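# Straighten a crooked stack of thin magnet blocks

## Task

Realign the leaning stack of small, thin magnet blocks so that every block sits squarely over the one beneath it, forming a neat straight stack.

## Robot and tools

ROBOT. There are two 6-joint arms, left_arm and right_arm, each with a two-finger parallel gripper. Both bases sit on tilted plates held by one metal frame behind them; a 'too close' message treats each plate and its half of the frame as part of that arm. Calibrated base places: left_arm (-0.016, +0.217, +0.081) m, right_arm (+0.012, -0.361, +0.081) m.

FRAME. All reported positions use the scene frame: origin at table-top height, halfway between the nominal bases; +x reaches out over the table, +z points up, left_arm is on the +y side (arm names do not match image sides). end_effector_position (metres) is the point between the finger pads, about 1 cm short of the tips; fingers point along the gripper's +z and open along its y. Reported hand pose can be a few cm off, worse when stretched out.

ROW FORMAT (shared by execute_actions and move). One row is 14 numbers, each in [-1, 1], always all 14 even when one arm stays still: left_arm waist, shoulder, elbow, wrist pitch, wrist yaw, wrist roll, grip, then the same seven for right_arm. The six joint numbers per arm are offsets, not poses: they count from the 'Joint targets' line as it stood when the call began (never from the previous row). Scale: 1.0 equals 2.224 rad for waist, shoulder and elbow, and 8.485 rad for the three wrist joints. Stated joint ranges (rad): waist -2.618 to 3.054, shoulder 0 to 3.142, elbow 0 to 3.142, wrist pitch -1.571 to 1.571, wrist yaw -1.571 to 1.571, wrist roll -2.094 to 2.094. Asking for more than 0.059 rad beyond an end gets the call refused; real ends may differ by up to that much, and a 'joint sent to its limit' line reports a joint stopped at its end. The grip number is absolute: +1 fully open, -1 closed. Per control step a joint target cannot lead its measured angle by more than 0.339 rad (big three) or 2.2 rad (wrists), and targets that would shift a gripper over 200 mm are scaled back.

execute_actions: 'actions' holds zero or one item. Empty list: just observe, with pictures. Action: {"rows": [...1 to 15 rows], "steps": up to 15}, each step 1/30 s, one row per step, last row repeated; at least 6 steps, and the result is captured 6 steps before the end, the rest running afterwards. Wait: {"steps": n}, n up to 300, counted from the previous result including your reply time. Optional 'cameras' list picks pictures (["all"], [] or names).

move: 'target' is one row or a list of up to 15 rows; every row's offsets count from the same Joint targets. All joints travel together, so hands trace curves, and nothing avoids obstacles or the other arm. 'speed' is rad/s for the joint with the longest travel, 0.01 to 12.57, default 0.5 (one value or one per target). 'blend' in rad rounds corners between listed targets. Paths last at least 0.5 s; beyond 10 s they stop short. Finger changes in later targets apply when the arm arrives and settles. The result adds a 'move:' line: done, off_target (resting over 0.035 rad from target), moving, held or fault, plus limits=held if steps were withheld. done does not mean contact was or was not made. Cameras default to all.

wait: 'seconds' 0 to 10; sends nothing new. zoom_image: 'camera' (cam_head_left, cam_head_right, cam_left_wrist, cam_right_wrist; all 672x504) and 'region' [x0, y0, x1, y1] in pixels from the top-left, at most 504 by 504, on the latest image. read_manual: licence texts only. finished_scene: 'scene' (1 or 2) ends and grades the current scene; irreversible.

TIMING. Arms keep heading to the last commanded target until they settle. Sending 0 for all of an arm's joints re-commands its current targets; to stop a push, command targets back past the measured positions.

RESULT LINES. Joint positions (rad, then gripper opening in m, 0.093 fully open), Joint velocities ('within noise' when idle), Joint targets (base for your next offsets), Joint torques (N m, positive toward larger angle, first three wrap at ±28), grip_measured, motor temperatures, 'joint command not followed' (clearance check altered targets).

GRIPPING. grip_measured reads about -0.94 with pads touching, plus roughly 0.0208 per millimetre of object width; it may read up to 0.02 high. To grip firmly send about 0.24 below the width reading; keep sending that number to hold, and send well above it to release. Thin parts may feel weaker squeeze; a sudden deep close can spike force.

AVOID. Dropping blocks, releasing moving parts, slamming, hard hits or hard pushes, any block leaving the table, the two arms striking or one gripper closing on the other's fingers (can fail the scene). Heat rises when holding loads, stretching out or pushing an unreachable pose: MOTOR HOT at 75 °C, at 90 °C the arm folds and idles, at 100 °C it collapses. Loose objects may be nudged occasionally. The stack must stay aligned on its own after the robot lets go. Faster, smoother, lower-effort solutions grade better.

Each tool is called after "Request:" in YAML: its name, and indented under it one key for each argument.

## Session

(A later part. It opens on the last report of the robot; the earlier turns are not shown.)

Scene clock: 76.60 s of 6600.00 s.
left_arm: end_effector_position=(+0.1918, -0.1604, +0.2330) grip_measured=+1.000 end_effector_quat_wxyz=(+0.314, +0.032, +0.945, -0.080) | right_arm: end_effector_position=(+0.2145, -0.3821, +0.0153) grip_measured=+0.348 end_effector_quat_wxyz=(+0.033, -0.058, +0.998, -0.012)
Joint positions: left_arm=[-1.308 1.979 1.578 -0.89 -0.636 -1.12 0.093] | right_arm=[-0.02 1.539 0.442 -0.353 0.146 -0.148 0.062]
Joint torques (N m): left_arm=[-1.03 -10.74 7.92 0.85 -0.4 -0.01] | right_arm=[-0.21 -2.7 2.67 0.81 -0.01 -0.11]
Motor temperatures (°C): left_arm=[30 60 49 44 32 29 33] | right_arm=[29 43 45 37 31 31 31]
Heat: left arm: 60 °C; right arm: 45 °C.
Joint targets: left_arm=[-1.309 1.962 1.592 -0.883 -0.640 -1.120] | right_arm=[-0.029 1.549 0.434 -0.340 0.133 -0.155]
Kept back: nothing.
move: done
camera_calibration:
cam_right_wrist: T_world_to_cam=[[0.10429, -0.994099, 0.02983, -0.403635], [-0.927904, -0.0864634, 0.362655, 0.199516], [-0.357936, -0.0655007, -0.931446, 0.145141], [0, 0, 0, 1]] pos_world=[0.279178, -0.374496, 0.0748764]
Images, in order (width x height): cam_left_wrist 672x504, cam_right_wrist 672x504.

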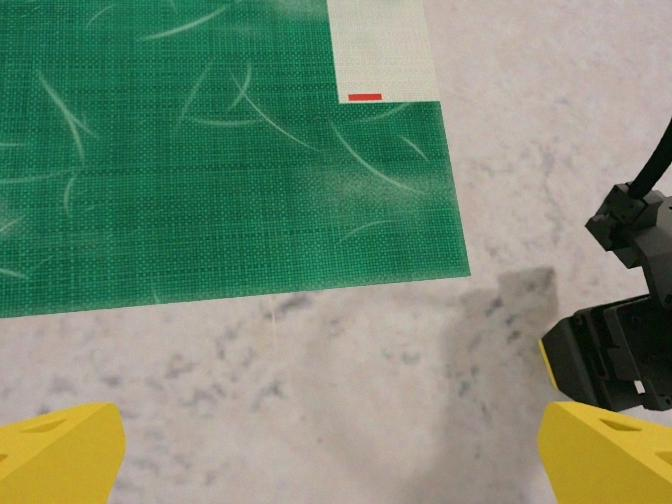

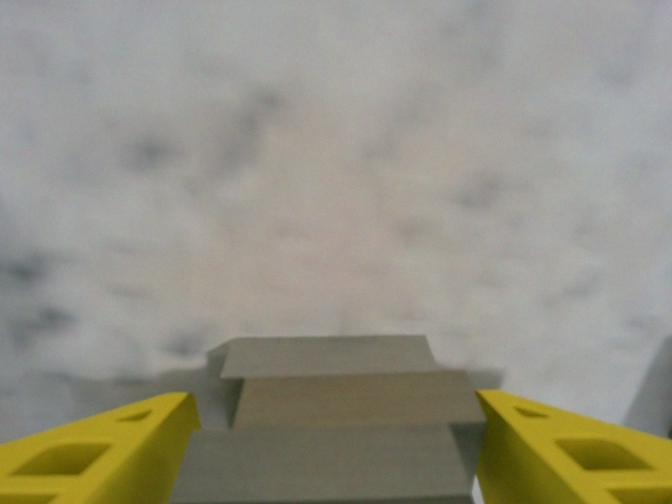

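Request:
execute_actions:
  actions:
    - {"rows":[[0,0,0,0,0,0,1,0,0,0,0,0,0,0.34],[0,0,0,0,0,0,1,0,0,0,0,0,0,0.33],[0,0,0,0,0,0,1,0,0,0,0,0,0,0.32],[0,0,0,0,0,0,1,0,0,0,0,0,0,0.31],[0,0,0,0,0,0,1,0,0,0,0,0,0,0.30],[0,0,0,0,0,0,1,0,0,0,0,0,0,0.29],[0,0,0,0,0,0,1,0,0,0,0,0,0,0.28],[0,0,0,0,0,0,1,0,0,0,0,0,0,0.27],[0,0,0,0,0,0,1,0,0,0,0,0,0,0.26],[0,0,0,0,0,0,1,0,0,0,0,0,0,0.25],[0,0,0,0,0,0,1,0,0,0,0,0,0,0.24],[0,0,0,0,0,0,1,0,0,0,0,0,0,0.23],[0,0,0,0,0,0,1,0,0,0,0,0,0,0.22],[0,0,0,0,0,0,1,0,0,0,0,0,0,0.21],[0,0,0,0,0,0,1,0,0,0,0,0,0,0.20]],"steps":15}
  cameras: ["cam_right_wrist"]

Request:
execute_actions:
  actions:
    - {"rows":[[0,0,0,0,0,0,1,0,0,0,0,0,0,0.19],[0,0,0,0,0,0,1,0,0,0,0,0,0,0.18],[0,0,0,0,0,0,1,0,0,0,0,0,0,0.17],[0,0,0,0,0,0,1,0,0,0,0,0,0,0.16],[0,0,0,0,0,0,1,0,0,0,0,0,0,0.15],[0,0,0,0,0,0,1,0,0,0,0,0,0,0.14],[0,0,0,0,0,0,1,0,0,0,0,0,0,0.13],[0,0,0,0,0,0,1,0,0,0,0,0,0,0.12],[0,0,0,0,0,0,1,0,0,0,0,0,0,0.11],[0,0,0,0,0,0,1,0,0,0,0,0,0,0.10],[0,0,0,0,0,0,1,0,0,0,0,0,0,0.09],[0,0,0,0,0,0,1,0,0,0,0,0,0,0.08],[0,0,0,0,0,0,1,0,0,0,0,0,0,0.07],[0,0,0,0,0,0,1,0,0,0,0,0,0,0.06],[0,0,0,0,0,0,1,0,0,0,0,0,0,0.05]],"steps":15}
  cameras: ["cam_right_wrist"]

Request:
execute_actions:
  actions:
    - {"rows":[[0,0,0,0,0,0,1,0,0,0,0,0,0,0.04],[0,0,0,0,0,0,1,0,0,0,0,0,0,0.03],[0,0,0,0,0,0,1,0,0,0,0,0,0,0.02],[0,0,0,0,0,0,1,0,0,0,0,0,0,0.01],[0,0,0,0,0,0,1,0,0,0,0,0,0,0.00],[0,0,0,0,0,0,1,0,0,0,0,0,0,-0.01],[0,0,0,0,0,0,1,0,0,0,0,0,0,-0.02],[0,0,0,0,0,0,1,0,0,0,0,0,0,-0.03],[0,0,0,0,0,0,1,0,0,0,0,0,0,-0.04],[0,0,0,0,0,0,1,0,0,0,0,0,0,-0.05],[0,0,0,0,0,0,1,0,0,0,0,0,0,-0.06],[0,0,0,0,0,0,1,0,0,0,0,0,0,-0.07],[0,0,0,0,0,0,1,0,0,0,0,0,0,-0.08],[0,0,0,0,0,0,1,0,0,0,0,0,0,-0.09],[0,0,0,0,0,0,1,0,0,0,0,0,0,-0.10]],"steps":15}
  cameras: ["cam_right_wrist"]

Request:
wait:
  seconds: 0.3
  cameras: ["cam_right_wrist","cam_left_wrist"]

Scene clock: 78.07 s of 6600.00 s.
left_arm: end_effector_position=(+0.1918, -0.1604, +0.2330) grip_measured=+1.000 end_effector_quat_wxyz=(+0.314, +0.032, +0.945, -0.080) | right_arm: end_effector_position=(+0.2147, -0.3821, +0.0153) grip_measured=+0.267 end_effector_quat_wxyz=(+0.034, -0.058, +0.998, -0.012)
Joint positions: left_arm=[-1.308 1.979 1.578 -0.89 -0.636 -1.12 0.093] | right_arm=[-0.02 1.539 0.442 -0.352 0.146 -0.149 0.058]
Joint velocities: left_arm=[within noise] | right_arm=[0.007 -0.002 -0.012 0.051 0.022 0.037 -0.012]
Joint torques (N m): left_arm=[-1.07 -10.65 8.01 0.85 -0.36 -0.02] | right_arm=[-0.31 -2.59 2.66 0.76 -0.01 -0.09]
Motor temperatures (°C): left_arm=[30 60 49 44 32 29 33] | right_arm=[29 42 45 37 31 31 31]
Heat: left arm: 60 °C; right arm: 45 °C.
Joint targets: left_arm=[-1.309 1.962 1.592 -0.883 -0.640 -1.120] | right_arm=[-0.029 1.549 0.434 -0.340 0.134 -0.155]
Steps of this call (1-35: nothing new was sent; 36-44: this action's first 9). Readings (joint positions of left_arm | right_arm):
36: [-1.308 1.979 1.578 -0.890 -0.636 -1.120] | [-0.020 1.539 0.442 -0.352 0.146 -0.149]
37: [-1.308 1.979 1.578 -0.890 -0.636 -1.120] | [-0.020 1.539 0.442 -0.352 0.146 -0.149]
39: [-1.308 1.979 1.578 -0.890 -0.636 -1.120] | [-0.020 1.539 0.442 -0.352 0.146 -0.149]
43: [-1.308 1.979 1.578 -0.890 -0.636 -1.120] | [-0.020 1.539 0.442 -0.352 0.146 -0.149]
44: the state above
camera_calibration:
cam_right_wrist: T_world_to_cam=[[0.104578, -0.994067, 0.0298966, -0.403719], [-0.928133, -0.086754, 0.361999, 0.199615], [-0.357258, -0.0656051, -0.931699, 0.144968], [0, 0, 0, 1]] pos_world=[0.27928, -0.374496, 0.0748758]
Images, in order (width x height): cam_right_wrist 672x504.

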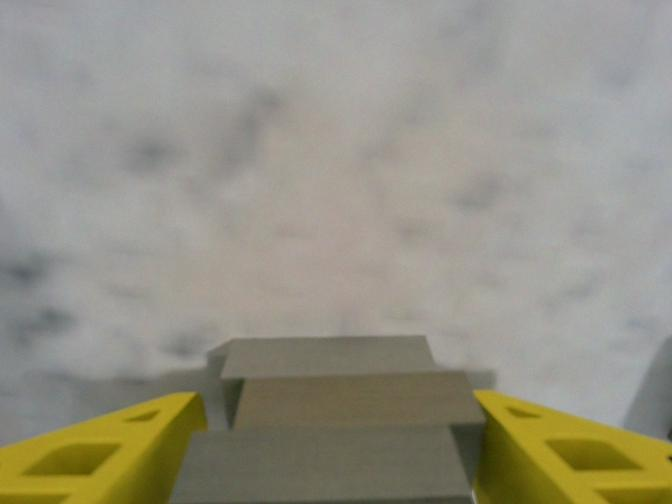

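Scene clock: 78.57 s of 6600.00 s.
left_arm: end_effector_position=(+0.1918, -0.1604, +0.2330) grip_measured=+1.000 end_effector_quat_wxyz=(+0.314, +0.032, +0.945, -0.080) | right_arm: end_effector_position=(+0.2150, -0.3823, +0.0153) grip_measured=+0.118 end_effector_quat_wxyz=(+0.034, -0.058, +0.998, -0.013)
Joint positions: left_arm=[-1.308 1.979 1.578 -0.89 -0.636 -1.12 0.093] | right_arm=[-0.021 1.539 0.442 -0.351 0.146 -0.149 0.051]
Joint velocities: left_arm=[within noise] | right_arm=[-0.032 -0.017 0.012 0.007 0.007 -0.007 -0.014]
Joint torques (N m): left_arm=[-0.99 -10.71 7.95 0.88 -0.38 0] | right_arm=[-0.1 -2.73 2.62 0.76 -0.05 -0.11]
Motor temperatures (°C): left_arm=[30 60 49 44 32 29 33] | right_arm=[29 42 45 37 31 31 31]
Heat: left arm: 60 °C; right arm: 45 °C.
Joint targets: left_arm=[-1.309 1.962 1.592 -0.883 -0.640 -1.120] | right_arm=[-0.029 1.549 0.434 -0.340 0.134 -0.155]
Steps of this call (1-6: your previous action's last 6; 7-15: this action's first 9). Readings (joint positions of left_arm | right_arm):
7: [-1.308 1.979 1.578 -0.890 -0.636 -1.120] | [-0.020 1.539 0.442 -0.352 0.146 -0.149]
8: [-1.308 1.979 1.578 -0.890 -0.636 -1.120] | [-0.020 1.539 0.442 -0.352 0.146 -0.149]
10: [-1.308 1.979 1.578 -0.890 -0.636 -1.120] | [-0.020 1.539 0.442 -0.352 0.146 -0.149]
14: [-1.308 1.979 1.578 -0.890 -0.636 -1.120] | [-0.020 1.539 0.442 -0.351 0.146 -0.149]
15: the state above
camera_calibration:
cam_right_wrist: T_world_to_cam=[[0.103655, -0.994147, 0.0304486, -0.403756], [-0.928592, -0.0857619, 0.361057, 0.20032], [-0.356332, -0.0656998, -0.932047, 0.144851], [0, 0, 0, 1]] pos_world=[0.279482, -0.374697, 0.0749755]
Images, in order (width x height): cam_right_wrist 672x504.

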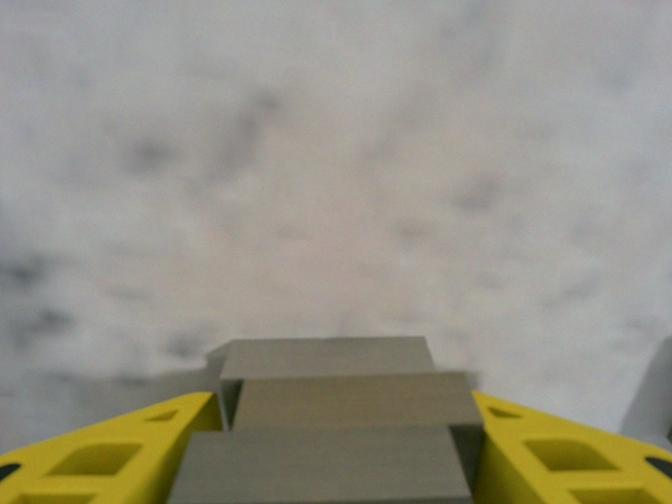

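Scene clock: 79.07 s of 6600.00 s.
left_arm: end_effector_position=(+0.1918, -0.1604, +0.2330) grip_measured=+1.000 end_effector_quat_wxyz=(+0.314, +0.032, +0.945, -0.080) | right_arm: end_effector_position=(+0.2152, -0.3828, +0.0153) grip_measured=-0.030 end_effector_quat_wxyz=(+0.035, -0.057, +0.998, -0.012)
Joint positions: left_arm=[-1.308 1.979 1.578 -0.89 -0.636 -1.12 0.093] | right_arm=[-0.024 1.539 0.442 -0.35 0.145 -0.149 0.044]
Joint velocities: left_arm=[within noise] | right_arm=[-0.007 -0.002 0.017 0.022 -0.081 0.007 -0.015]
Joint torques (N m): left_arm=[-0.96 -10.74 7.91 0.83 -0.35 -0.03] | right_arm=[0.01 -2.67 2.76 0.73 0.03 -0.1]
Motor temperatures (°C): left_arm=[30 60 49 44 32 29 33] | right_arm=[29 42 45 37 31 31 31]
Heat: left arm: 60 °C; right arm: 45 °C.
Joint targets: left_arm=[-1.309 1.962 1.592 -0.883 -0.640 -1.120] | right_arm=[-0.029 1.549 0.434 -0.340 0.134 -0.155]
Steps of this call (1-6: your previous action's last 6; 7-15: this action's first 9). Readings (joint positions of left_arm | right_arm):
7: [-1.308 1.979 1.578 -0.890 -0.636 -1.120] | [-0.024 1.539 0.442 -0.350 0.149 -0.149]
8: [-1.308 1.979 1.578 -0.890 -0.636 -1.120] | [-0.024 1.539 0.442 -0.350 0.149 -0.149]
10: [-1.308 1.979 1.578 -0.890 -0.636 -1.120] | [-0.024 1.539 0.442 -0.350 0.149 -0.149]
14: [-1.308 1.979 1.578 -0.890 -0.636 -1.120] | [-0.024 1.539 0.442 -0.350 0.146 -0.149]
15: the state above
camera_calibration:
cam_right_wrist: T_world_to_cam=[[0.101262, -0.994409, 0.0299429, -0.403761], [-0.929087, -0.0837622, 0.360253, 0.201403], [-0.35573, -0.0642994, -0.932374, 0.145264], [0, 0, 0, 1]] pos_world=[0.279681, -0.375293, 0.0749741]
Images, in order (width x height): cam_right_wrist 672x504.

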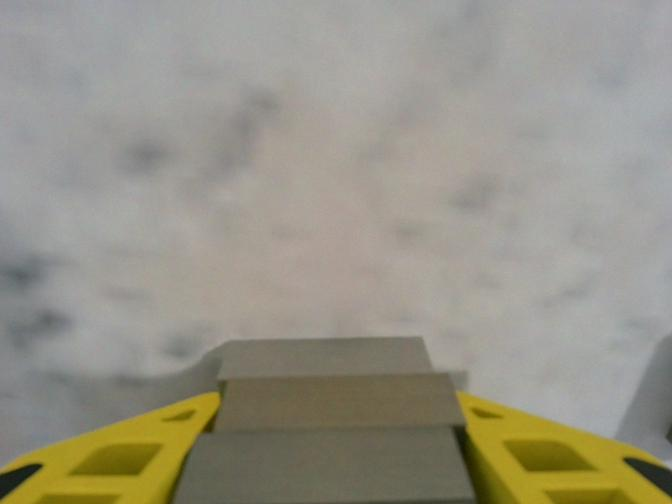

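Scene clock: 79.57 s of 6600.00 s.
left_arm: end_effector_position=(+0.1918, -0.1604, +0.2330) grip_measured=+1.000 end_effector_quat_wxyz=(+0.314, +0.032, +0.945, -0.080) | right_arm: end_effector_position=(+0.2152, -0.3822, +0.0153) grip_measured=-0.094 end_effector_quat_wxyz=(+0.035, -0.057, +0.998, -0.011)
Joint positions: left_arm=[-1.308 1.979 1.578 -0.89 -0.636 -1.12 0.093] | right_arm=[-0.024 1.539 0.442 -0.35 0.142 -0.149 0.041]
Joint torques (N m): left_arm=[-0.92 -10.84 7.94 0.84 -0.38 -0.04] | right_arm=[-0.02 -2.74 2.7 0.74 0 -0.08]
Motor temperatures (°C): left_arm=[30 60 49 44 32 29 33] | right_arm=[29 42 45 37 31 31 31]
Heat: left arm: 60 °C; right arm: 45 °C.
Joint targets: left_arm=[-1.309 1.962 1.592 -0.883 -0.640 -1.120] | right_arm=[-0.029 1.549 0.434 -0.340 0.133 -0.155]
Steps of this call (1-6: your previous action's last 6; 7-15: toward your last target). Readings (joint positions of left_arm | right_arm):
1: [-1.308 1.979 1.578 -0.890 -0.636 -1.120] | [-0.024 1.539 0.442 -0.350 0.144 -0.149]
2: [-1.308 1.979 1.578 -0.890 -0.636 -1.120] | [-0.024 1.539 0.442 -0.350 0.144 -0.149]
4: [-1.308 1.979 1.578 -0.890 -0.636 -1.120] | [-0.024 1.539 0.442 -0.350 0.143 -0.149]
8: [-1.308 1.979 1.578 -0.890 -0.636 -1.120] | [-0.024 1.539 0.442 -0.350 0.143 -0.149]
15: the state above
All arms were judged still, so your last target was given up. Each gripper or tool keeps its last command.
camera_calibration:
cam_right_wrist: T_world_to_cam=[[0.101464, -0.994476, 0.0268864, -0.403307], [-0.92911, -0.0850652, 0.359888, 0.200976], [-0.355613, -0.0614961, -0.932608, 0.146316], [0, 0, 0, 1]] pos_world=[0.279682, -0.374985, 0.0749703]
Images, in order (width x height): cam_left_wrist 672x504, cam_right_wrist 672x504.

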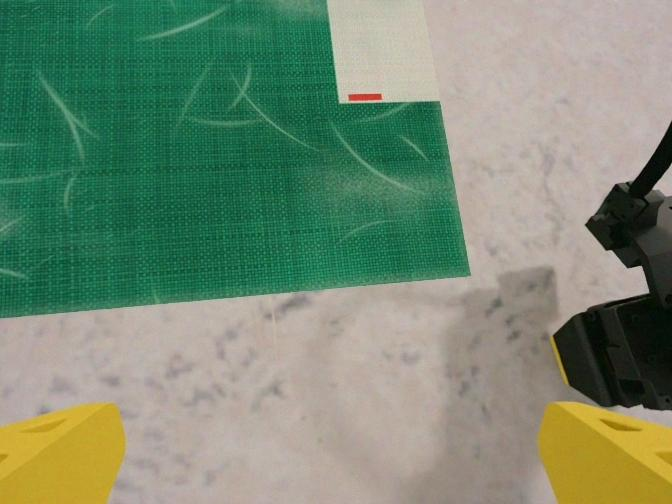

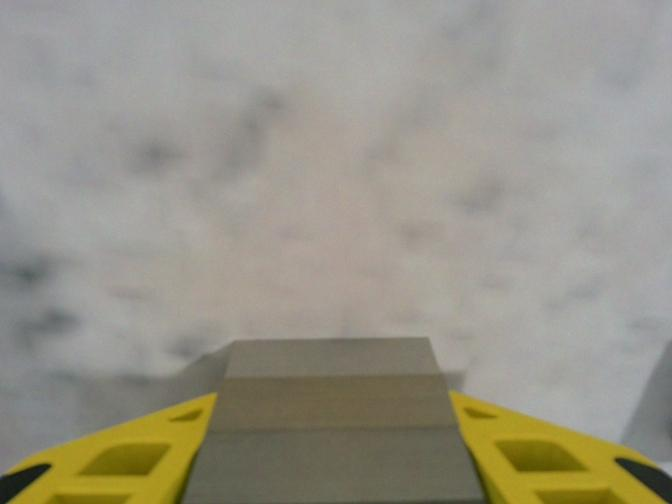

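Request:
execute_actions:
  actions:
    - {"rows":[[0,0,0,0,0,0,1,0,0,0,0,0,0,-0.11],[0,0,0,0,0,0,1,0,0,0,0,0,0,-0.12],[0,0,0,0,0,0,1,0,0,0,0,0,0,-0.13],[0,0,0,0,0,0,1,0,0,0,0,0,0,-0.14],[0,0,0,0,0,0,1,0,0,0,0,0,0,-0.15],[0,0,0,0,0,0,1,0,0,0,0,0,0,-0.16],[0,0,0,0,0,0,1,0,0,0,0,0,0,-0.17],[0,0,0,0,0,0,1,0,0,0,0,0,0,-0.18],[0,0,0,0,0,0,1,0,0,0,0,0,0,-0.19],[0,0,0,0,0,0,1,0,0,0,0,0,0,-0.20],[0,0,0,0,0,0,1,0,0,0,0,0,0,-0.21],[0,0,0,0,0,0,1,0,0,0,0,0,0,-0.22],[0,0,0,0,0,0,1,0,0,0,0,0,0,-0.23],[0,0,0,0,0,0,1,0,0,0,0,0,0,-0.24],[0,0,0,0,0,0,1,0,0,0,0,0,0,-0.25]],"steps":15}

Request:
wait:
  seconds: 0.3
  cameras: ["cam_right_wrist"]

Request:
zoom_image:
  camera: "cam_right_wrist"
  region: [170, 304, 500, 504]

Scene clock: 80.37 s of 6600.00 s.
left_arm: end_effector_position=(+0.1918, -0.1604, +0.2330) grip_measured=+1.000 end_effector_quat_wxyz=(+0.314, +0.032, +0.945, -0.080) | right_arm: end_effector_position=(+0.2152, -0.3822, +0.0153) grip_measured=-0.146 end_effector_quat_wxyz=(+0.035, -0.057, +0.998, -0.011)
Joint positions: left_arm=[-1.308 1.979 1.578 -0.89 -0.636 -1.12 0.093] | right_arm=[-0.024 1.539 0.442 -0.35 0.142 -0.149 0.038]
Joint velocities: left_arm=[within noise] | right_arm=[-0.007 0.012 -0.012 -0.022 0.066 -0.007 -0.008]
Joint torques (N m): left_arm=[-0.99 -10.74 8.01 0.84 -0.38 0] | right_arm=[0.1 -2.81 2.71 0.73 -0.01 -0.09]
Motor temperatures (°C): left_arm=[30 60 49 44 32 29 33] | right_arm=[29 42 44 37 31 31 31]
Heat: left arm: 60 °C; right arm: 44 °C.
Joint targets: left_arm=[-1.309 1.962 1.592 -0.883 -0.640 -1.120] | right_arm=[-0.029 1.549 0.434 -0.340 0.133 -0.155]
Steps of this call (1-15: nothing new was sent; 16-24: this action's first 9). Readings (joint positions of left_arm | right_arm):
16: [-1.308 1.979 1.578 -0.890 -0.636 -1.120] | [-0.024 1.539 0.442 -0.350 0.142 -0.149]
17: [-1.308 1.979 1.578 -0.890 -0.636 -1.120] | [-0.024 1.539 0.442 -0.350 0.142 -0.149]
19: [-1.308 1.979 1.578 -0.890 -0.636 -1.120] | [-0.024 1.539 0.442 -0.350 0.142 -0.149]
23: [-1.308 1.979 1.578 -0.890 -0.636 -1.120] | [-0.024 1.539 0.442 -0.350 0.142 -0.149]
24: the state above

Scene clock: 80.87 s of 6600.00 s.
left_arm: end_effector_position=(+0.1918, -0.1604, +0.2330) grip_measured=+1.000 end_effector_quat_wxyz=(+0.314, +0.032, +0.945, -0.080) | right_arm: end_effector_position=(+0.2152, -0.3822, +0.0153) grip_measured=-0.187 end_effector_quat_wxyz=(+0.035, -0.057, +0.998, -0.011)
Joint positions: left_arm=[-1.308 1.979 1.578 -0.89 -0.636 -1.12 0.093] | right_arm=[-0.024 1.539 0.442 -0.35 0.142 -0.149 0.036]
Joint torques (N m): left_arm=[-1.01 -10.78 7.88 0.85 -0.38 -0.01] | right_arm=[-0.05 -2.73 2.69 0.77 0.01 -0.11]
Motor temperatures (°C): left_arm=[30 60 49 44 32 29 33] | right_arm=[29 42 44 37 31 31 31]
Heat: left arm: 60 °C; right arm: 44 °C.
Joint targets: left_arm=[-1.309 1.962 1.592 -0.883 -0.640 -1.120] | right_arm=[-0.029 1.549 0.434 -0.340 0.133 -0.155]
Steps of this call (1-6: your previous action's last 6; 7-15: toward your last target). Readings (joint positions of left_arm | right_arm):
1: [-1.308 1.979 1.578 -0.890 -0.636 -1.120] | [-0.024 1.539 0.442 -0.350 0.142 -0.149]
2: [-1.308 1.979 1.578 -0.890 -0.636 -1.120] | [-0.024 1.539 0.442 -0.350 0.142 -0.149]
4: [-1.308 1.979 1.578 -0.890 -0.636 -1.120] | [-0.024 1.539 0.442 -0.350 0.142 -0.149]
8: [-1.308 1.979 1.578 -0.890 -0.636 -1.120] | [-0.024 1.539 0.442 -0.350 0.142 -0.149]
15: the state above
All arms were judged still, so your last target was given up. Each gripper or tool keeps its last command.
camera_calibration:
cam_right_wrist: T_world_to_cam=[[0.101464, -0.994476, 0.0268864, -0.403307], [-0.92911, -0.0850652, 0.359888, 0.200976], [-0.355613, -0.0614961, -0.932608, 0.146316], [0, 0, 0, 1]] pos_world=[0.279682, -0.374985, 0.0749703]
Images, in order (width x height): cam_right_wrist 672x504.

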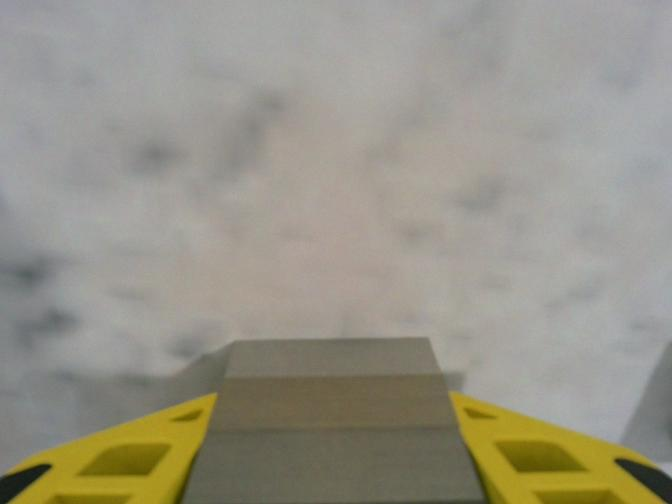

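Scaled by 1.527 from the camera's 672x504 image, which has a finer 960x720 frame.

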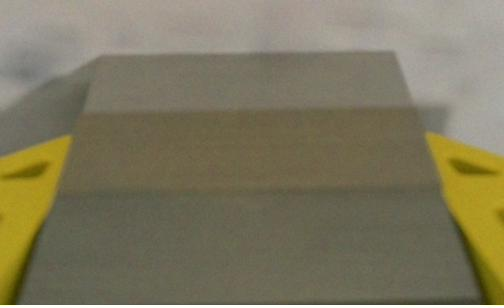

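Request:
execute_actions:
  actions:
    - {"rows":[[0,0,0,0,0,0,1,0,0,0,0,0,0,-0.15],[0,0,0,0,0,0,1,0,0,0,0,0,0,-0.12],[0,0,0,0,0,0,1,0,0,0,0,0,0,-0.09],[0,0,0,0,0,0,1,0,0,0,0,0,0,-0.06],[0,0,0,0,0,0,1,0,0,0,0,0,0,-0.03],[0,0,0,0,0,0,1,0,0,0,0,0,0,0.01],[0,0,0,0,0,0,1,0,0,0,0,0,0,0.06],[0,0,0,0,0,0,1,0,0,0,0,0,0,0.12],[0,0,0,0,0,0,1,0,0,0,0,0,0,0.18],[0,0,0,0,0,0,1,0,0,0,0,0,0,0.24],[0,0,0,0,0,0,1,0,0,0,0,0,0,0.29],[0,0,0,0,0,0,1,0,0,0,0,0,0,0.33],[0,0,0,0,0,0,1,0,0,0,0,0,0,0.36],[0,0,0,0,0,0,1,0,0,0,0,0,0,0.38],[0,0,0,0,0,0,1,0,0,0,0,0,0,0.40]],"steps":15}

Request:
move:
  target:
    - [0,0,0,0,0,0,1,0.0166,-0.0866,0.0364,-0.0340,0.0005,0.0044,0.40]
    - [0,0,0,0,0,0,1,0.0333,-0.1480,0.0935,-0.0630,0.0014,0.0089,0.40]
  speed: 0.4
  blend: 0.03
  cameras: ["cam_right_wrist","cam_left_wrist"]

Request:
zoom_image:
  camera: "cam_right_wrist"
  region: [220, 150, 450, 380]

Request:
zoom_image:
  camera: "cam_left_wrist"
  region: [540, 260, 672, 400]

Scene clock: 83.07 s of 6600.00 s.
left_arm: end_effector_position=(+0.1918, -0.1604, +0.2330) grip_measured=+1.000 end_effector_quat_wxyz=(+0.314, +0.032, +0.945, -0.080) | right_arm: end_effector_position=(+0.2153, -0.3822, +0.0153) grip_measured=+0.140 end_effector_quat_wxyz=(+0.035, -0.057, +0.998, -0.011)
Joint positions: left_arm=[-1.308 1.979 1.578 -0.89 -0.636 -1.12 0.093] | right_arm=[-0.024 1.539 0.442 -0.349 0.142 -0.149 0.052]
Joint velocities: left_arm=[within noise] | right_arm=[-0.012 -0.007 0.002 0.022 -0.022 -0.022 0.085]
Joint torques (N m): left_arm=[-1.01 -10.7 7.94 0.84 -0.37 -0.01] | right_arm=[0.16 -2.73 2.76 0.76 0.04 -0.08]
Motor temperatures (°C): left_arm=[30 61 49 44 32 29 33] | right_arm=[29 42 44 37 31 31 31]
Heat: left arm: 61 °C; right arm: 44 °C.
Joint targets: left_arm=[-1.309 1.962 1.592 -0.883 -0.640 -1.120] | right_arm=[-0.029 1.549 0.434 -0.340 0.133 -0.155]
Steps of this call (1-57: nothing new was sent; 58-66: this action's first 9). Readings (joint positions of left_arm | right_arm):
58: [-1.308 1.979 1.578 -0.890 -0.636 -1.120] | [-0.024 1.539 0.442 -0.350 0.142 -0.149]
59: [-1.308 1.979 1.578 -0.890 -0.636 -1.120] | [-0.024 1.539 0.442 -0.350 0.142 -0.149]
61: [-1.308 1.979 1.578 -0.890 -0.636 -1.120] | [-0.024 1.539 0.442 -0.350 0.142 -0.149]
65: [-1.308 1.979 1.578 -0.890 -0.636 -1.120] | [-0.024 1.539 0.442 -0.349 0.142 -0.149]
66: the state above

Scene clock: 85.53 s of 6600.00 s.
left_arm: end_effector_position=(+0.1918, -0.1604, +0.2330) grip_measured=+1.000 end_effector_quat_wxyz=(+0.314, +0.032, +0.945, -0.080) | right_arm: end_effector_position=(+0.2075, -0.3811, +0.0996) grip_measured=+0.398 end_effector_quat_wxyz=(+0.032, -0.057, +0.998, -0.007)
Joint positions: left_arm=[-1.308 1.979 1.578 -0.89 -0.636 -1.12 0.093] | right_arm=[0.036 1.233 0.618 -0.846 0.142 -0.088 0.064]
Joint torques (N m): left_arm=[-0.95 -10.76 7.91 0.84 -0.37 -0.03] | right_arm=[1.25 -3.49 6.75 0.18 0.17 0.09]
Motor temperatures (°C): left_arm=[30 61 50 44 32 29 33] | right_arm=[29 42 44 37 31 31 31]
Heat: left arm: 61 °C; right arm: 44 °C.
Joint targets: left_arm=[-1.309 1.962 1.592 -0.883 -0.640 -1.120] | right_arm=[0.045 1.219 0.642 -0.874 0.145 -0.080]
Kept back: nothing.
move: done
camera_calibration:
cam_right_wrist: T_world_to_cam=[[0.101889, -0.994608, 0.0193443, -0.402976], [-0.926935, -0.0878614, 0.36479, 0.161565], [-0.361123, -0.0550989, -0.930889, 0.225815], [0, 0, 0, 1]] pos_world=[0.272366, -0.374166, 0.159067]
Images, in order (width x height): cam_left_wrist 672x504, cam_right_wrist 672x504.

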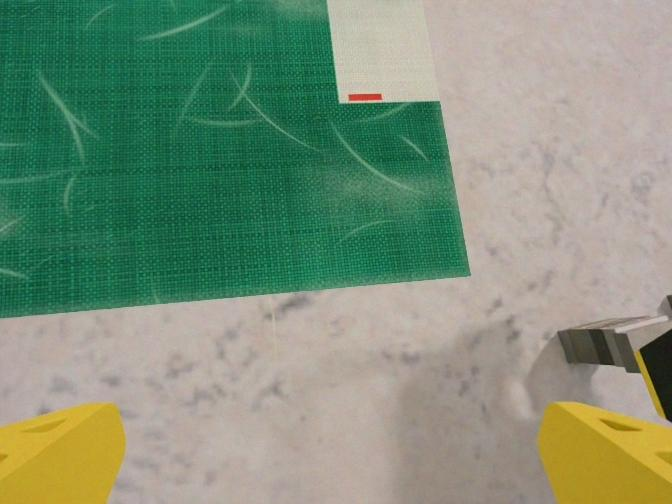

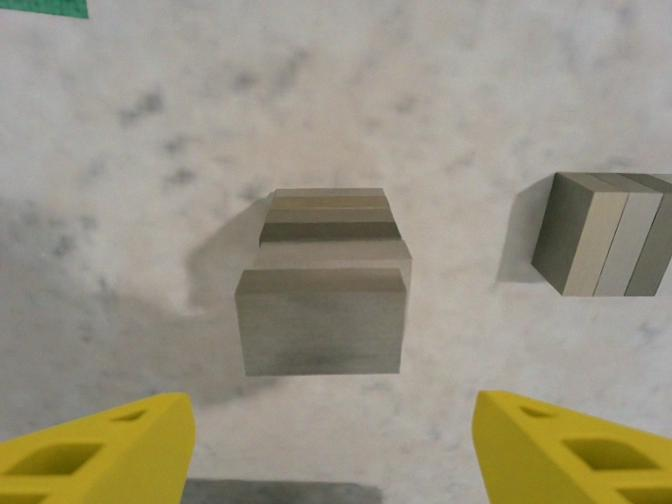

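Scaled by 2.191 from the camera's 672x504 image, which has a finer 960x720 frame.

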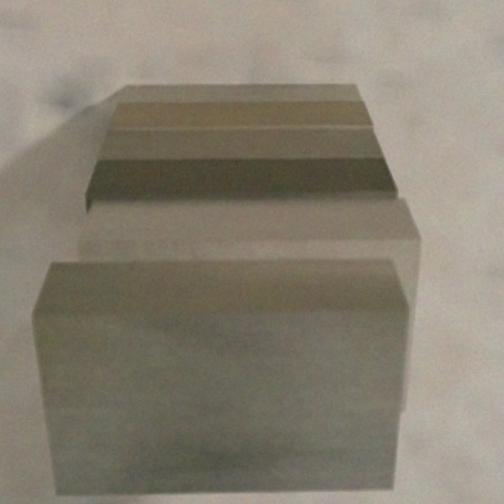

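Scaled by 3.600 from the camera's 672x504 image, which has a finer 960x720 frame.

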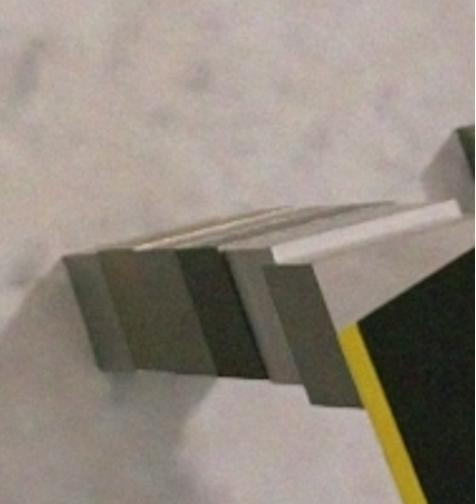

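Request:
move:
  target: [0,0,0,0,0,0,1,-0.0292,0.1088,-0.0841,0.0506,0,-0.0073,0.40]
  speed: 0.35
  cameras: ["cam_right_wrist"]

Request:
zoom_image:
  camera: "cam_right_wrist"
  region: [170, 254, 500, 504]

Scene clock: 89.40 s of 6600.00 s.
left_arm: end_effector_position=(+0.1918, -0.1604, +0.2330) grip_measured=+1.000 end_effector_quat_wxyz=(+0.314, +0.032, +0.945, -0.080) | right_arm: end_effector_position=(+0.2130, -0.3818, +0.0327) grip_measured=+0.398 end_effector_quat_wxyz=(+0.036, -0.056, +0.998, -0.010)
Joint positions: left_arm=[-1.308 1.979 1.578 -0.89 -0.636 -1.12 0.093] | right_arm=[-0.011 1.452 0.463 -0.458 0.142 -0.135 0.064]
Joint torques (N m): left_arm=[-0.98 -10.73 7.9 0.87 -0.38 -0.03] | right_arm=[-0.36 -2.44 3.23 0.76 0.14 -0.11]
Motor temperatures (°C): left_arm=[30 61 50 44 32 29 33] | right_arm=[29 42 44 37 31 31 31]
Heat: left arm: 61 °C; right arm: 44 °C.
Joint targets: left_arm=[-1.309 1.962 1.592 -0.883 -0.640 -1.120] | right_arm=[-0.020 1.462 0.455 -0.445 0.145 -0.142]
Kept back: nothing.
move: done
camera_calibration:
cam_right_wrist: T_world_to_cam=[[0.0998659, -0.994674, 0.0254982, -0.402855], [-0.929778, -0.0841635, 0.35837, 0.193282], [-0.354316, -0.0594966, -0.933231, 0.162406], [0, 0, 0, 1]] pos_world=[0.277484, -0.374779, 0.0925673]
Images, in order (width x height): cam_right_wrist 672x504.

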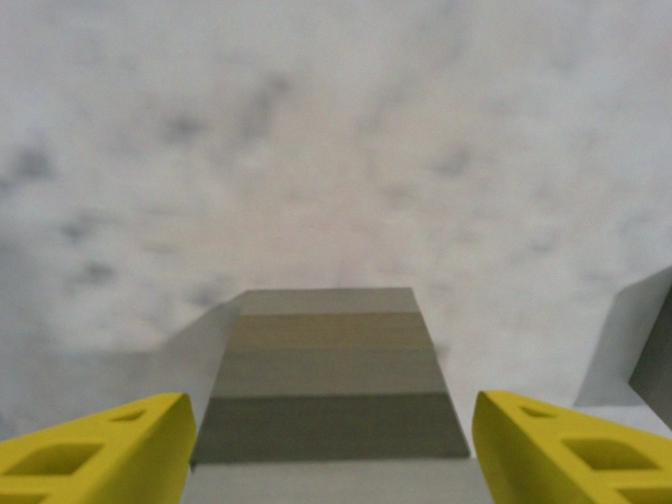

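Scaled by 1.527 from the camera's 672x504 image, which has a finer 960x720 frame.

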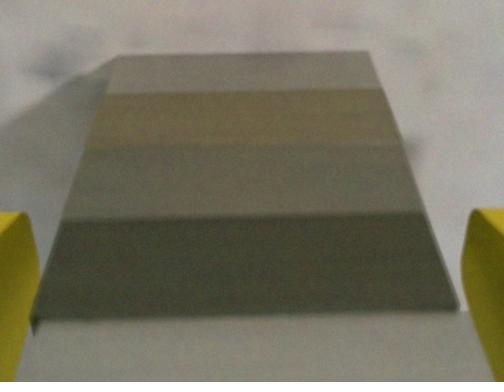

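Request:
execute_actions:
  actions:
    - {"rows":[[0,0,0,0,0,0,1,0,0,0,0,0,0,0.37],[0,0,0,0,0,0,1,0,0,0,0,0,0,0.34],[0,0,0,0,0,0,1,0,0,0,0,0,0,0.31],[0,0,0,0,0,0,1,0,0,0,0,0,0,0.285],[0,0,0,0,0,0,1,0,0,0,0,0,0,0.26],[0,0,0,0,0,0,1,0,0,0,0,0,0,0.24],[0,0,0,0,0,0,1,0,0,0,0,0,0,0.22],[0,0,0,0,0,0,1,0,0,0,0,0,0,0.20],[0,0,0,0,0,0,1,0,0,0,0,0,0,0.185],[0,0,0,0,0,0,1,0,0,0,0,0,0,0.17],[0,0,0,0,0,0,1,0,0,0,0,0,0,0.155],[0,0,0,0,0,0,1,0,0,0,0,0,0,0.14],[0,0,0,0,0,0,1,0,0,0,0,0,0,0.125],[0,0,0,0,0,0,1,0,0,0,0,0,0,0.11],[0,0,0,0,0,0,1,0,0,0,0,0,0,0.10]],"steps":15}

Request:
execute_actions:
  actions:
    - {"rows":[[0,0,0,0,0,0,1,0,0,0,0,0,0,0.09],[0,0,0,0,0,0,1,0,0,0,0,0,0,0.08],[0,0,0,0,0,0,1,0,0,0,0,0,0,0.07],[0,0,0,0,0,0,1,0,0,0,0,0,0,0.06],[0,0,0,0,0,0,1,0,0,0,0,0,0,0.05],[0,0,0,0,0,0,1,0,0,0,0,0,0,0.04],[0,0,0,0,0,0,1,0,0,0,0,0,0,0.03],[0,0,0,0,0,0,1,0,0,0,0,0,0,0.02],[0,0,0,0,0,0,1,0,0,0,0,0,0,0.01],[0,0,0,0,0,0,1,0,0,0,0,0,0,0.00],[0,0,0,0,0,0,1,0,0,0,0,0,0,-0.01],[0,0,0,0,0,0,1,0,0,0,0,0,0,-0.02],[0,0,0,0,0,0,1,0,0,0,0,0,0,-0.03],[0,0,0,0,0,0,1,0,0,0,0,0,0,-0.04],[0,0,0,0,0,0,1,0,0,0,0,0,0,-0.05]],"steps":15}

Request:
execute_actions:
  actions:
    - {"rows":[[0,0,0,0,0,0,1,0,0,0,0,0,0,-0.06],[0,0,0,0,0,0,1,0,0,0,0,0,0,-0.07],[0,0,0,0,0,0,1,0,0,0,0,0,0,-0.08],[0,0,0,0,0,0,1,0,0,0,0,0,0,-0.09],[0,0,0,0,0,0,1,0,0,0,0,0,0,-0.10],[0,0,0,0,0,0,1,0,0,0,0,0,0,-0.11],[0,0,0,0,0,0,1,0,0,0,0,0,0,-0.12],[0,0,0,0,0,0,1,0,0,0,0,0,0,-0.13],[0,0,0,0,0,0,1,0,0,0,0,0,0,-0.14],[0,0,0,0,0,0,1,0,0,0,0,0,0,-0.15],[0,0,0,0,0,0,1,0,0,0,0,0,0,-0.16],[0,0,0,0,0,0,1,0,0,0,0,0,0,-0.17],[0,0,0,0,0,0,1,0,0,0,0,0,0,-0.18],[0,0,0,0,0,0,1,0,0,0,0,0,0,-0.19],[0,0,0,0,0,0,1,0,0,0,0,0,0,-0.20]],"steps":15}

Request:
wait:
  seconds: 0.3
  cameras: ["cam_right_wrist"]

Request:
zoom_image:
  camera: "cam_right_wrist"
  region: [170, 254, 500, 504]

Scene clock: 90.93 s of 6600.00 s.
left_arm: end_effector_position=(+0.1918, -0.1604, +0.2330) grip_measured=+1.000 end_effector_quat_wxyz=(+0.314, +0.032, +0.945, -0.080) | right_arm: end_effector_position=(+0.2131, -0.3818, +0.0327) grip_measured=+0.196 end_effector_quat_wxyz=(+0.036, -0.056, +0.998, -0.010)
Joint positions: left_arm=[-1.308 1.979 1.578 -0.89 -0.636 -1.12 0.093] | right_arm=[-0.011 1.452 0.463 -0.457 0.142 -0.135 0.055]
Joint velocities: left_arm=[within noise] | right_arm=[-0.012 -0.002 -0.012 -0.007 0.022 0.051 -0.021]
Joint torques (N m): left_arm=[-1.03 -10.73 7.92 0.82 -0.38 -0.02] | right_arm=[-0.32 -2.52 3.15 0.77 0.16 -0.09]
Motor temperatures (°C): left_arm=[30 61 50 44 31 29 33] | right_arm=[29 42 44 36 31 31 31]
Heat: left arm: 61 °C; right arm: 44 °C.
Joint targets: left_arm=[-1.309 1.962 1.592 -0.883 -0.640 -1.120] | right_arm=[-0.020 1.462 0.455 -0.445 0.145 -0.142]
Steps of this call (1-37: nothing new was sent; 38-46: this action's first 9). Readings (joint positions of left_arm | right_arm):
38: [-1.308 1.979 1.578 -0.890 -0.636 -1.120] | [-0.011 1.452 0.463 -0.457 0.142 -0.135]
39: [-1.308 1.979 1.578 -0.890 -0.636 -1.120] | [-0.011 1.452 0.463 -0.457 0.142 -0.135]
41: [-1.308 1.979 1.578 -0.890 -0.636 -1.120] | [-0.011 1.452 0.463 -0.457 0.142 -0.135]
45: [-1.308 1.979 1.578 -0.890 -0.636 -1.120] | [-0.011 1.452 0.463 -0.457 0.142 -0.135]
46: the state above

Scene clock: 91.43 s of 6600.00 s.
left_arm: end_effector_position=(+0.1918, -0.1604, +0.2330) grip_measured=+1.000 end_effector_quat_wxyz=(+0.314, +0.032, +0.945, -0.080) | right_arm: end_effector_position=(+0.2132, -0.3818, +0.0327) grip_measured=+0.018 end_effector_quat_wxyz=(+0.036, -0.056, +0.998, -0.010)
Joint positions: left_arm=[-1.308 1.979 1.578 -0.89 -0.636 -1.12 0.093] | right_arm=[-0.011 1.452 0.463 -0.457 0.142 -0.135 0.046]
Joint velocities: left_arm=[within noise] | right_arm=[-0.012 -0.022 0.002 -0.037 0.051 0.022 -0.012]
Joint torques (N m): left_arm=[-1.01 -10.8 8.01 0.87 -0.37 0] | right_arm=[-0.51 -2.4 3.18 0.76 0.17 -0.08]
Motor temperatures (°C): left_arm=[30 61 50 44 31 29 33] | right_arm=[29 42 44 36 31 31 31]
Heat: left arm: 61 °C; right arm: 44 °C.
Joint targets: left_arm=[-1.309 1.962 1.592 -0.883 -0.640 -1.120] | right_arm=[-0.020 1.462 0.455 -0.445 0.145 -0.142]
Steps of this call (1-6: your previous action's last 6; 7-15: this action's first 9). Readings (joint positions of left_arm | right_arm):
7: [-1.308 1.979 1.578 -0.890 -0.636 -1.120] | [-0.011 1.452 0.463 -0.457 0.142 -0.135]
8: [-1.308 1.979 1.578 -0.890 -0.636 -1.120] | [-0.011 1.452 0.463 -0.457 0.142 -0.135]
10: [-1.308 1.979 1.578 -0.890 -0.636 -1.120] | [-0.011 1.452 0.463 -0.457 0.142 -0.135]
14: [-1.308 1.979 1.578 -0.890 -0.636 -1.120] | [-0.011 1.452 0.463 -0.457 0.142 -0.135]
15: the state above

Scene clock: 91.93 s of 6600.00 s.
left_arm: end_effector_position=(+0.1918, -0.1604, +0.2330) grip_measured=+1.000 end_effector_quat_wxyz=(+0.314, +0.032, +0.945, -0.080) | right_arm: end_effector_position=(+0.2132, -0.3818, +0.0327) grip_measured=-0.125 end_effector_quat_wxyz=(+0.036, -0.056, +0.998, -0.010)
Joint positions: left_arm=[-1.308 1.979 1.578 -0.89 -0.636 -1.12 0.093] | right_arm=[-0.011 1.452 0.463 -0.457 0.142 -0.136 0.039]
Joint velocities: left_arm=[within noise] | right_arm=[0.012 -0.012 0.012 -0.022 0.007 0.037 -0.011]
Joint torques (N m): left_arm=[-1.02 -10.78 7.91 0.84 -0.36 -0.03] | right_arm=[-0.27 -2.41 3 0.76 0.16 -0.11]
Motor temperatures (°C): left_arm=[30 61 50 44 31 29 33] | right_arm=[29 42 44 36 31 31 31]
Heat: left arm: 61 °C; right arm: 44 °C.
Joint targets: left_arm=[-1.309 1.962 1.592 -0.883 -0.640 -1.120] | right_arm=[-0.020 1.462 0.455 -0.445 0.145 -0.142]
Steps of this call (1-6: your previous action's last 6; 7-15: this action's first 9). Readings (joint positions of left_arm | right_arm):
7: [-1.308 1.979 1.578 -0.890 -0.636 -1.120] | [-0.011 1.452 0.463 -0.457 0.142 -0.135]
8: [-1.308 1.979 1.578 -0.890 -0.636 -1.120] | [-0.011 1.452 0.463 -0.457 0.142 -0.135]
10: [-1.308 1.979 1.578 -0.890 -0.636 -1.120] | [-0.011 1.452 0.463 -0.457 0.142 -0.135]
14: [-1.308 1.979 1.578 -0.890 -0.636 -1.120] | [-0.011 1.452 0.463 -0.457 0.142 -0.136]
15: the state above

Scene clock: 92.43 s of 6600.00 s.
left_arm: end_effector_position=(+0.1918, -0.1604, +0.2330) grip_measured=+1.000 end_effector_quat_wxyz=(+0.314, +0.032, +0.945, -0.080) | right_arm: end_effector_position=(+0.2133, -0.3818, +0.0327) grip_measured=-0.179 end_effector_quat_wxyz=(+0.036, -0.056, +0.998, -0.010)
Joint positions: left_arm=[-1.308 1.979 1.578 -0.89 -0.636 -1.12 0.093] | right_arm=[-0.011 1.452 0.463 -0.456 0.142 -0.136 0.037]
Joint torques (N m): left_arm=[-0.91 -10.69 7.97 0.82 -0.36 -0.02] | right_arm=[-0.27 -2.39 3.15 0.75 0.16 -0.1]
Motor temperatures (°C): left_arm=[30 61 50 44 31 29 33] | right_arm=[29 42 44 36 31 31 31]
Heat: left arm: 61 °C; right arm: 44 °C.
Joint targets: left_arm=[-1.309 1.962 1.592 -0.883 -0.640 -1.120] | right_arm=[-0.020 1.462 0.455 -0.445 0.145 -0.142]
Steps of this call (1-6: your previous action's last 6; 7-15: toward your last target). Readings (joint positions of left_arm | right_arm):
1: [-1.308 1.979 1.578 -0.890 -0.636 -1.120] | [-0.011 1.452 0.463 -0.457 0.142 -0.136]
2: [-1.308 1.979 1.578 -0.890 -0.636 -1.120] | [-0.011 1.452 0.463 -0.457 0.142 -0.136]
4: [-1.308 1.979 1.578 -0.890 -0.636 -1.120] | [-0.011 1.452 0.463 -0.457 0.142 -0.136]
8: [-1.308 1.979 1.578 -0.890 -0.636 -1.120] | [-0.011 1.452 0.463 -0.457 0.142 -0.136]
15: the state above
All arms were judged still, so your last target was given up. Each gripper or tool keeps its last command.
camera_calibration:
cam_right_wrist: T_world_to_cam=[[0.100506, -0.994605, 0.0256672, -0.402946], [-0.930093, -0.0847638, 0.357409, 0.193396], [-0.353305, -0.0597948, -0.933595, 0.162218], [0, 0, 0, 1]] pos_world=[0.277688, -0.37468, 0.0926665]
Images, in order (width x height): cam_right_wrist 672x504.

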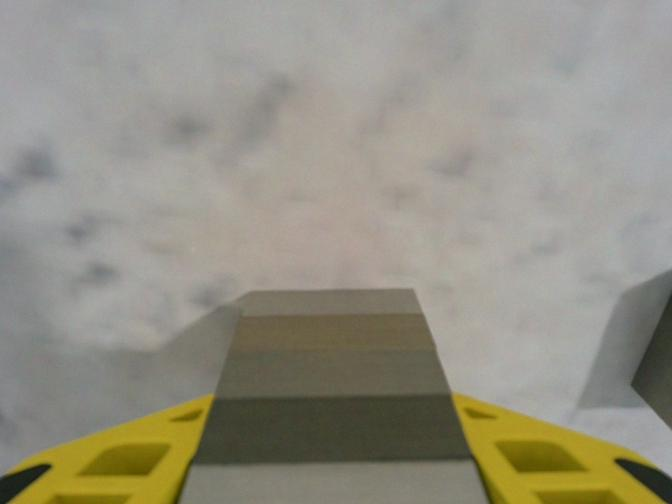

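Scaled by 1.527 from the camera's 672x504 image, which has a finer 960x720 frame.

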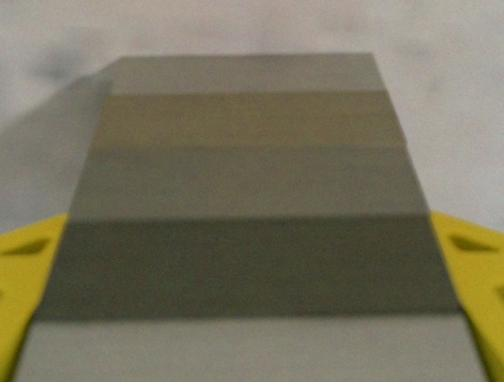

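Request:
execute_actions:
  actions:
    - {"rows":[[0,0,0,0,0,0,1,0,0,0,0,0,0,-0.15],[0,0,0,0,0,0,1,0,0,0,0,0,0,-0.12],[0,0,0,0,0,0,1,0,0,0,0,0,0,-0.09],[0,0,0,0,0,0,1,0,0,0,0,0,0,-0.06],[0,0,0,0,0,0,1,0,0,0,0,0,0,-0.02],[0,0,0,0,0,0,1,0,0,0,0,0,0,0.03],[0,0,0,0,0,0,1,0,0,0,0,0,0,0.09],[0,0,0,0,0,0,1,0,0,0,0,0,0,0.16],[0,0,0,0,0,0,1,0,0,0,0,0,0,0.24],[0,0,0,0,0,0,1,0,0,0,0,0,0,0.33],[0,0,0,0,0,0,1,0,0,0,0,0,0,0.42],[0,0,0,0,0,0,1,0,0,0,0,0,0,0.51],[0,0,0,0,0,0,1,0,0,0,0,0,0,0.59],[0,0,0,0,0,0,1,0,0,0,0,0,0,0.65],[0,0,0,0,0,0,1,0,0,0,0,0,0,0.70]],"steps":15}

Request:
move:
  target: [0,0,0,0,0,0,1,0,0,0,0,0,0.1869,0.70]
  speed: 1.2
  cameras: ["cam_right_wrist","cam_left_wrist"]

Request:
zoom_image:
  camera: "cam_right_wrist"
  region: [170, 254, 500, 504]

Request:
zoom_image:
  camera: "cam_left_wrist"
  region: [532, 240, 672, 410]

Scene clock: 93.93 s of 6600.00 s.
left_arm: end_effector_position=(+0.1918, -0.1604, +0.2330) grip_measured=+1.000 end_effector_quat_wxyz=(+0.314, +0.032, +0.945, -0.080) | right_arm: end_effector_position=(+0.2133, -0.3819, +0.0327) grip_measured=+0.196 end_effector_quat_wxyz=(+0.036, -0.056, +0.998, -0.010)
Joint positions: left_arm=[-1.308 1.979 1.578 -0.89 -0.636 -1.12 0.093] | right_arm=[-0.011 1.452 0.463 -0.456 0.143 -0.136 0.055]
Joint velocities: left_arm=[within noise] | right_arm=[-0.002 0.002 0.012 0.037 -0.066 0.022 0.095]
Joint torques (N m): left_arm=[-0.9 -10.7 7.9 0.86 -0.36 -0.03] | right_arm=[-0.36 -2.45 3.22 0.77 0.11 -0.07]
Motor temperatures (°C): left_arm=[30 61 50 44 31 29 33] | right_arm=[29 42 44 36 31 31 31]
Heat: left arm: 61 °C; right arm: 44 °C.
Joint targets: left_arm=[-1.309 1.962 1.592 -0.883 -0.640 -1.120] | right_arm=[-0.020 1.462 0.455 -0.445 0.145 -0.142]
Steps of this call (1-36: nothing new was sent; 37-45: this action's first 9). Readings (joint positions of left_arm | right_arm):
37: [-1.308 1.979 1.578 -0.890 -0.636 -1.120] | [-0.011 1.452 0.463 -0.456 0.142 -0.136]
38: [-1.308 1.979 1.578 -0.890 -0.636 -1.120] | [-0.011 1.452 0.463 -0.456 0.142 -0.136]
40: [-1.308 1.979 1.578 -0.890 -0.636 -1.120] | [-0.011 1.452 0.463 -0.456 0.142 -0.136]
44: [-1.308 1.979 1.578 -0.890 -0.636 -1.120] | [-0.011 1.452 0.463 -0.456 0.143 -0.136]
45: the state above

Scene clock: 96.67 s of 6600.00 s.
left_arm: end_effector_position=(+0.1918, -0.1604, +0.2330) grip_measured=+1.000 end_effector_quat_wxyz=(+0.314, +0.032, +0.945, -0.080) | right_arm: end_effector_position=(+0.2135, -0.3819, +0.0327) grip_measured=+0.698 end_effector_quat_wxyz=(+0.033, +0.665, +0.746, +0.018)
Joint positions: left_arm=[-1.308 1.979 1.578 -0.89 -0.636 -1.12 0.093] | right_arm=[-0.011 1.452 0.463 -0.456 0.143 1.434 0.079]
Joint torques (N m): left_arm=[-0.95 -10.73 7.97 0.86 -0.34 -0.04] | right_arm=[-0.39 -2.33 3.06 0.66 0.2 0.07]
Motor temperatures (°C): left_arm=[30 61 50 44 31 29 33] | right_arm=[29 42 44 36 30 31 31]
Heat: left arm: 61 °C; right arm: 44 °C.
Joint targets: left_arm=[-1.309 1.962 1.592 -0.883 -0.640 -1.120] | right_arm=[-0.020 1.462 0.455 -0.445 0.145 1.444]
Kept back: nothing.
move: done
camera_calibration:
cam_right_wrist: T_world_to_cam=[[-0.99226, -0.102891, -0.0695268, 0.173853], [-0.122221, 0.908233, 0.400217, 0.398881], [0.0219677, 0.405617, -0.913779, 0.259224], [0, 0, 0, 1]] pos_world=[0.215565, -0.449535, 0.0893217]
Images, in order (width x height): cam_left_wrist 672x504, cam_right_wrist 672x504.

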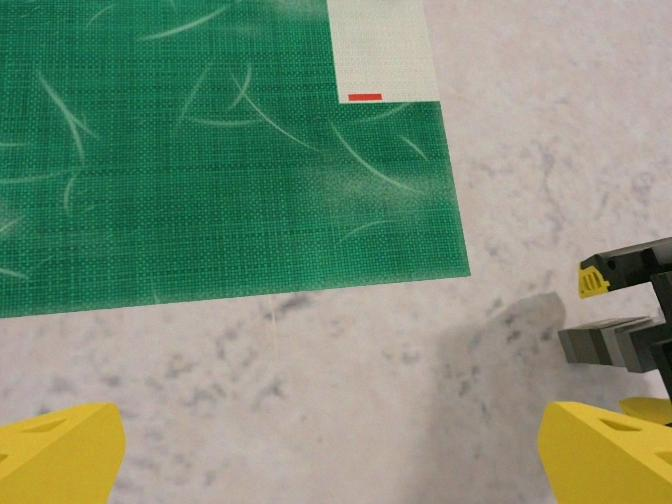

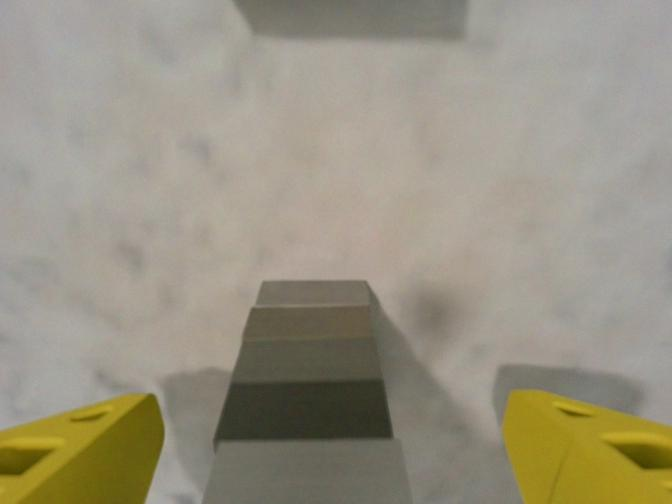

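Scaled by 1.527 from the camera's 672x504 image, which has a finer 960x720 frame.

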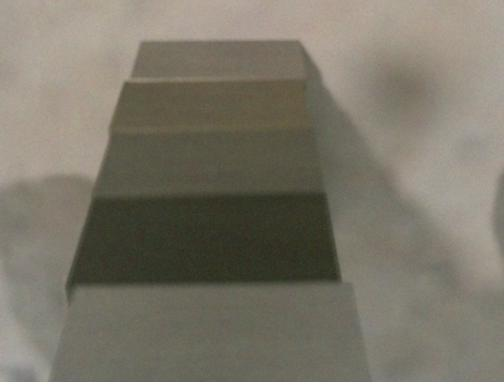

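Scaled by 2.965 from the camera's 672x504 image, which has a finer 960x720 frame.

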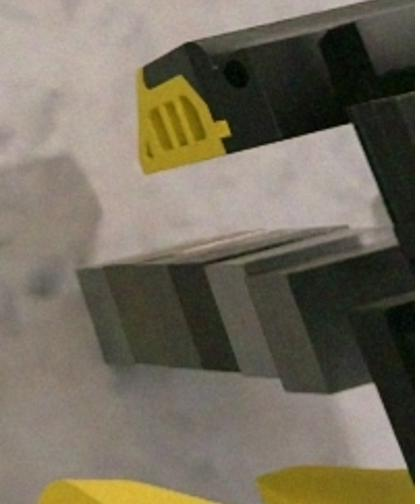

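Request:
zoom_image:
  camera: "cam_right_wrist"
  region: [210, 270, 330, 390]

Request:
zoom_image:
  camera: "cam_right_wrist"
  region: [330, 270, 450, 390]

Request:
zoom_image:
  camera: "cam_right_wrist"
  region: [190, 384, 310, 504]

Request:
zoom_image:
  camera: "cam_right_wrist"
  region: [330, 384, 450, 504]

Scaled by 4.200 from the camera's 672x504 image, which has a finer 960x720 frame.

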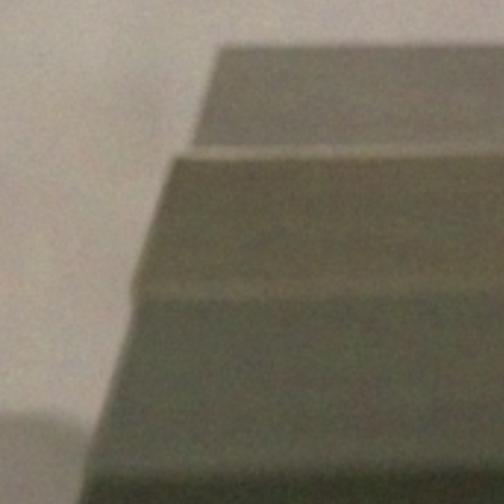

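Scaled by 4.200 from the camera's 672x504 image, which has a finer 960x720 frame.

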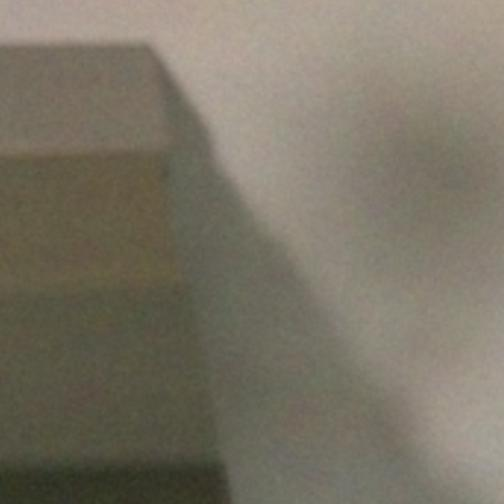

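Scaled by 4.200 from the camera's 672x504 image, which has a finer 960x720 frame.

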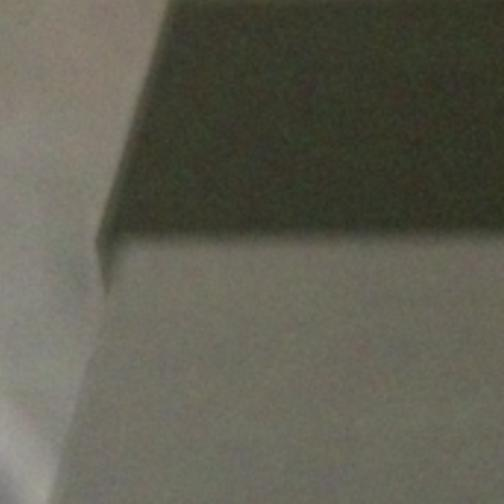

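Scaled by 4.200 from the camera's 672x504 image, which has a finer 960x720 frame.

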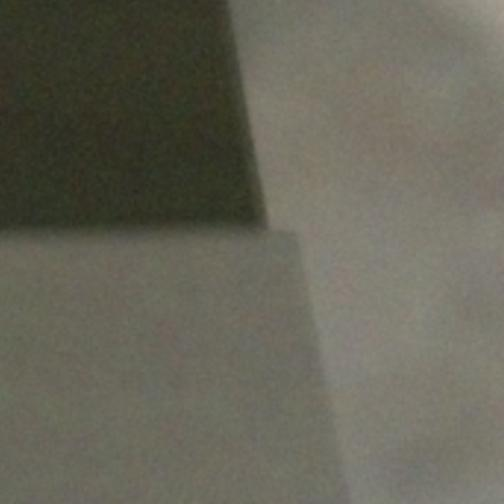

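Request:
move:
  target: [0,0,0,0,0,0,1,0,0.0094,0.0200,0.0004,0,0,0.70]
  speed: 0.15
  cameras: ["cam_right_wrist"]

Scene clock: 99.53 s of 6600.00 s.
left_arm: end_effector_position=(+0.1918, -0.1604, +0.2330) grip_measured=+1.000 end_effector_quat_wxyz=(+0.314, +0.032, +0.945, -0.080) | right_arm: end_effector_position=(+0.2181, -0.3819, +0.0323) grip_measured=+0.698 end_effector_quat_wxyz=(+0.033, +0.666, +0.745, +0.019)
Joint positions: left_arm=[-1.308 1.979 1.578 -0.89 -0.636 -1.12 0.093] | right_arm=[-0.011 1.472 0.479 -0.45 0.143 1.435 0.079]
Joint torques (N m): left_arm=[-1.01 -10.69 7.97 0.83 -0.37 -0.01] | right_arm=[-0.43 -2.52 5.23 0.7 0.24 0.07]
Motor temperatures (°C): left_arm=[30 61 50 43 31 29 32] | right_arm=[29 42 44 36 30 31 31]
Heat: left arm: 61 °C; right arm: 44 °C.
Joint targets: left_arm=[-1.309 1.962 1.592 -0.883 -0.640 -1.120] | right_arm=[-0.020 1.483 0.499 -0.442 0.145 1.444]
Kept back: nothing.
move: done
camera_calibration:
cam_right_wrist: T_world_to_cam=[[-0.992265, -0.102055, -0.0706765, 0.178774], [-0.12192, 0.908334, 0.400081, 0.399583], [0.0233675, 0.405603, -0.913751, 0.258441], [0, 0, 0, 1]] pos_world=[0.220069, -0.449534, 0.0889206]
Images, in order (width x height): cam_right_wrist 672x504.

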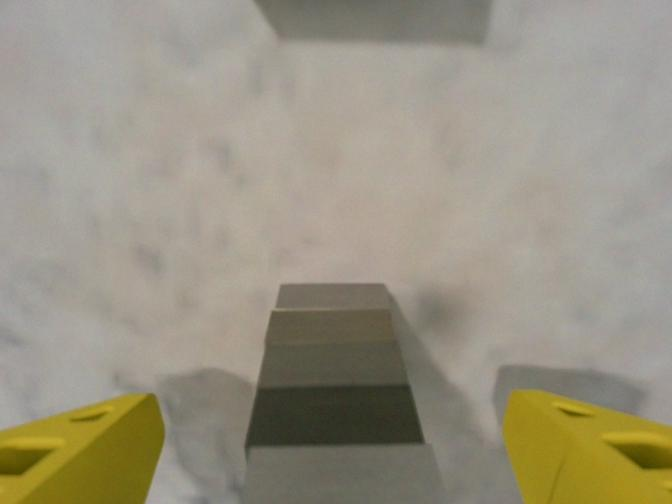

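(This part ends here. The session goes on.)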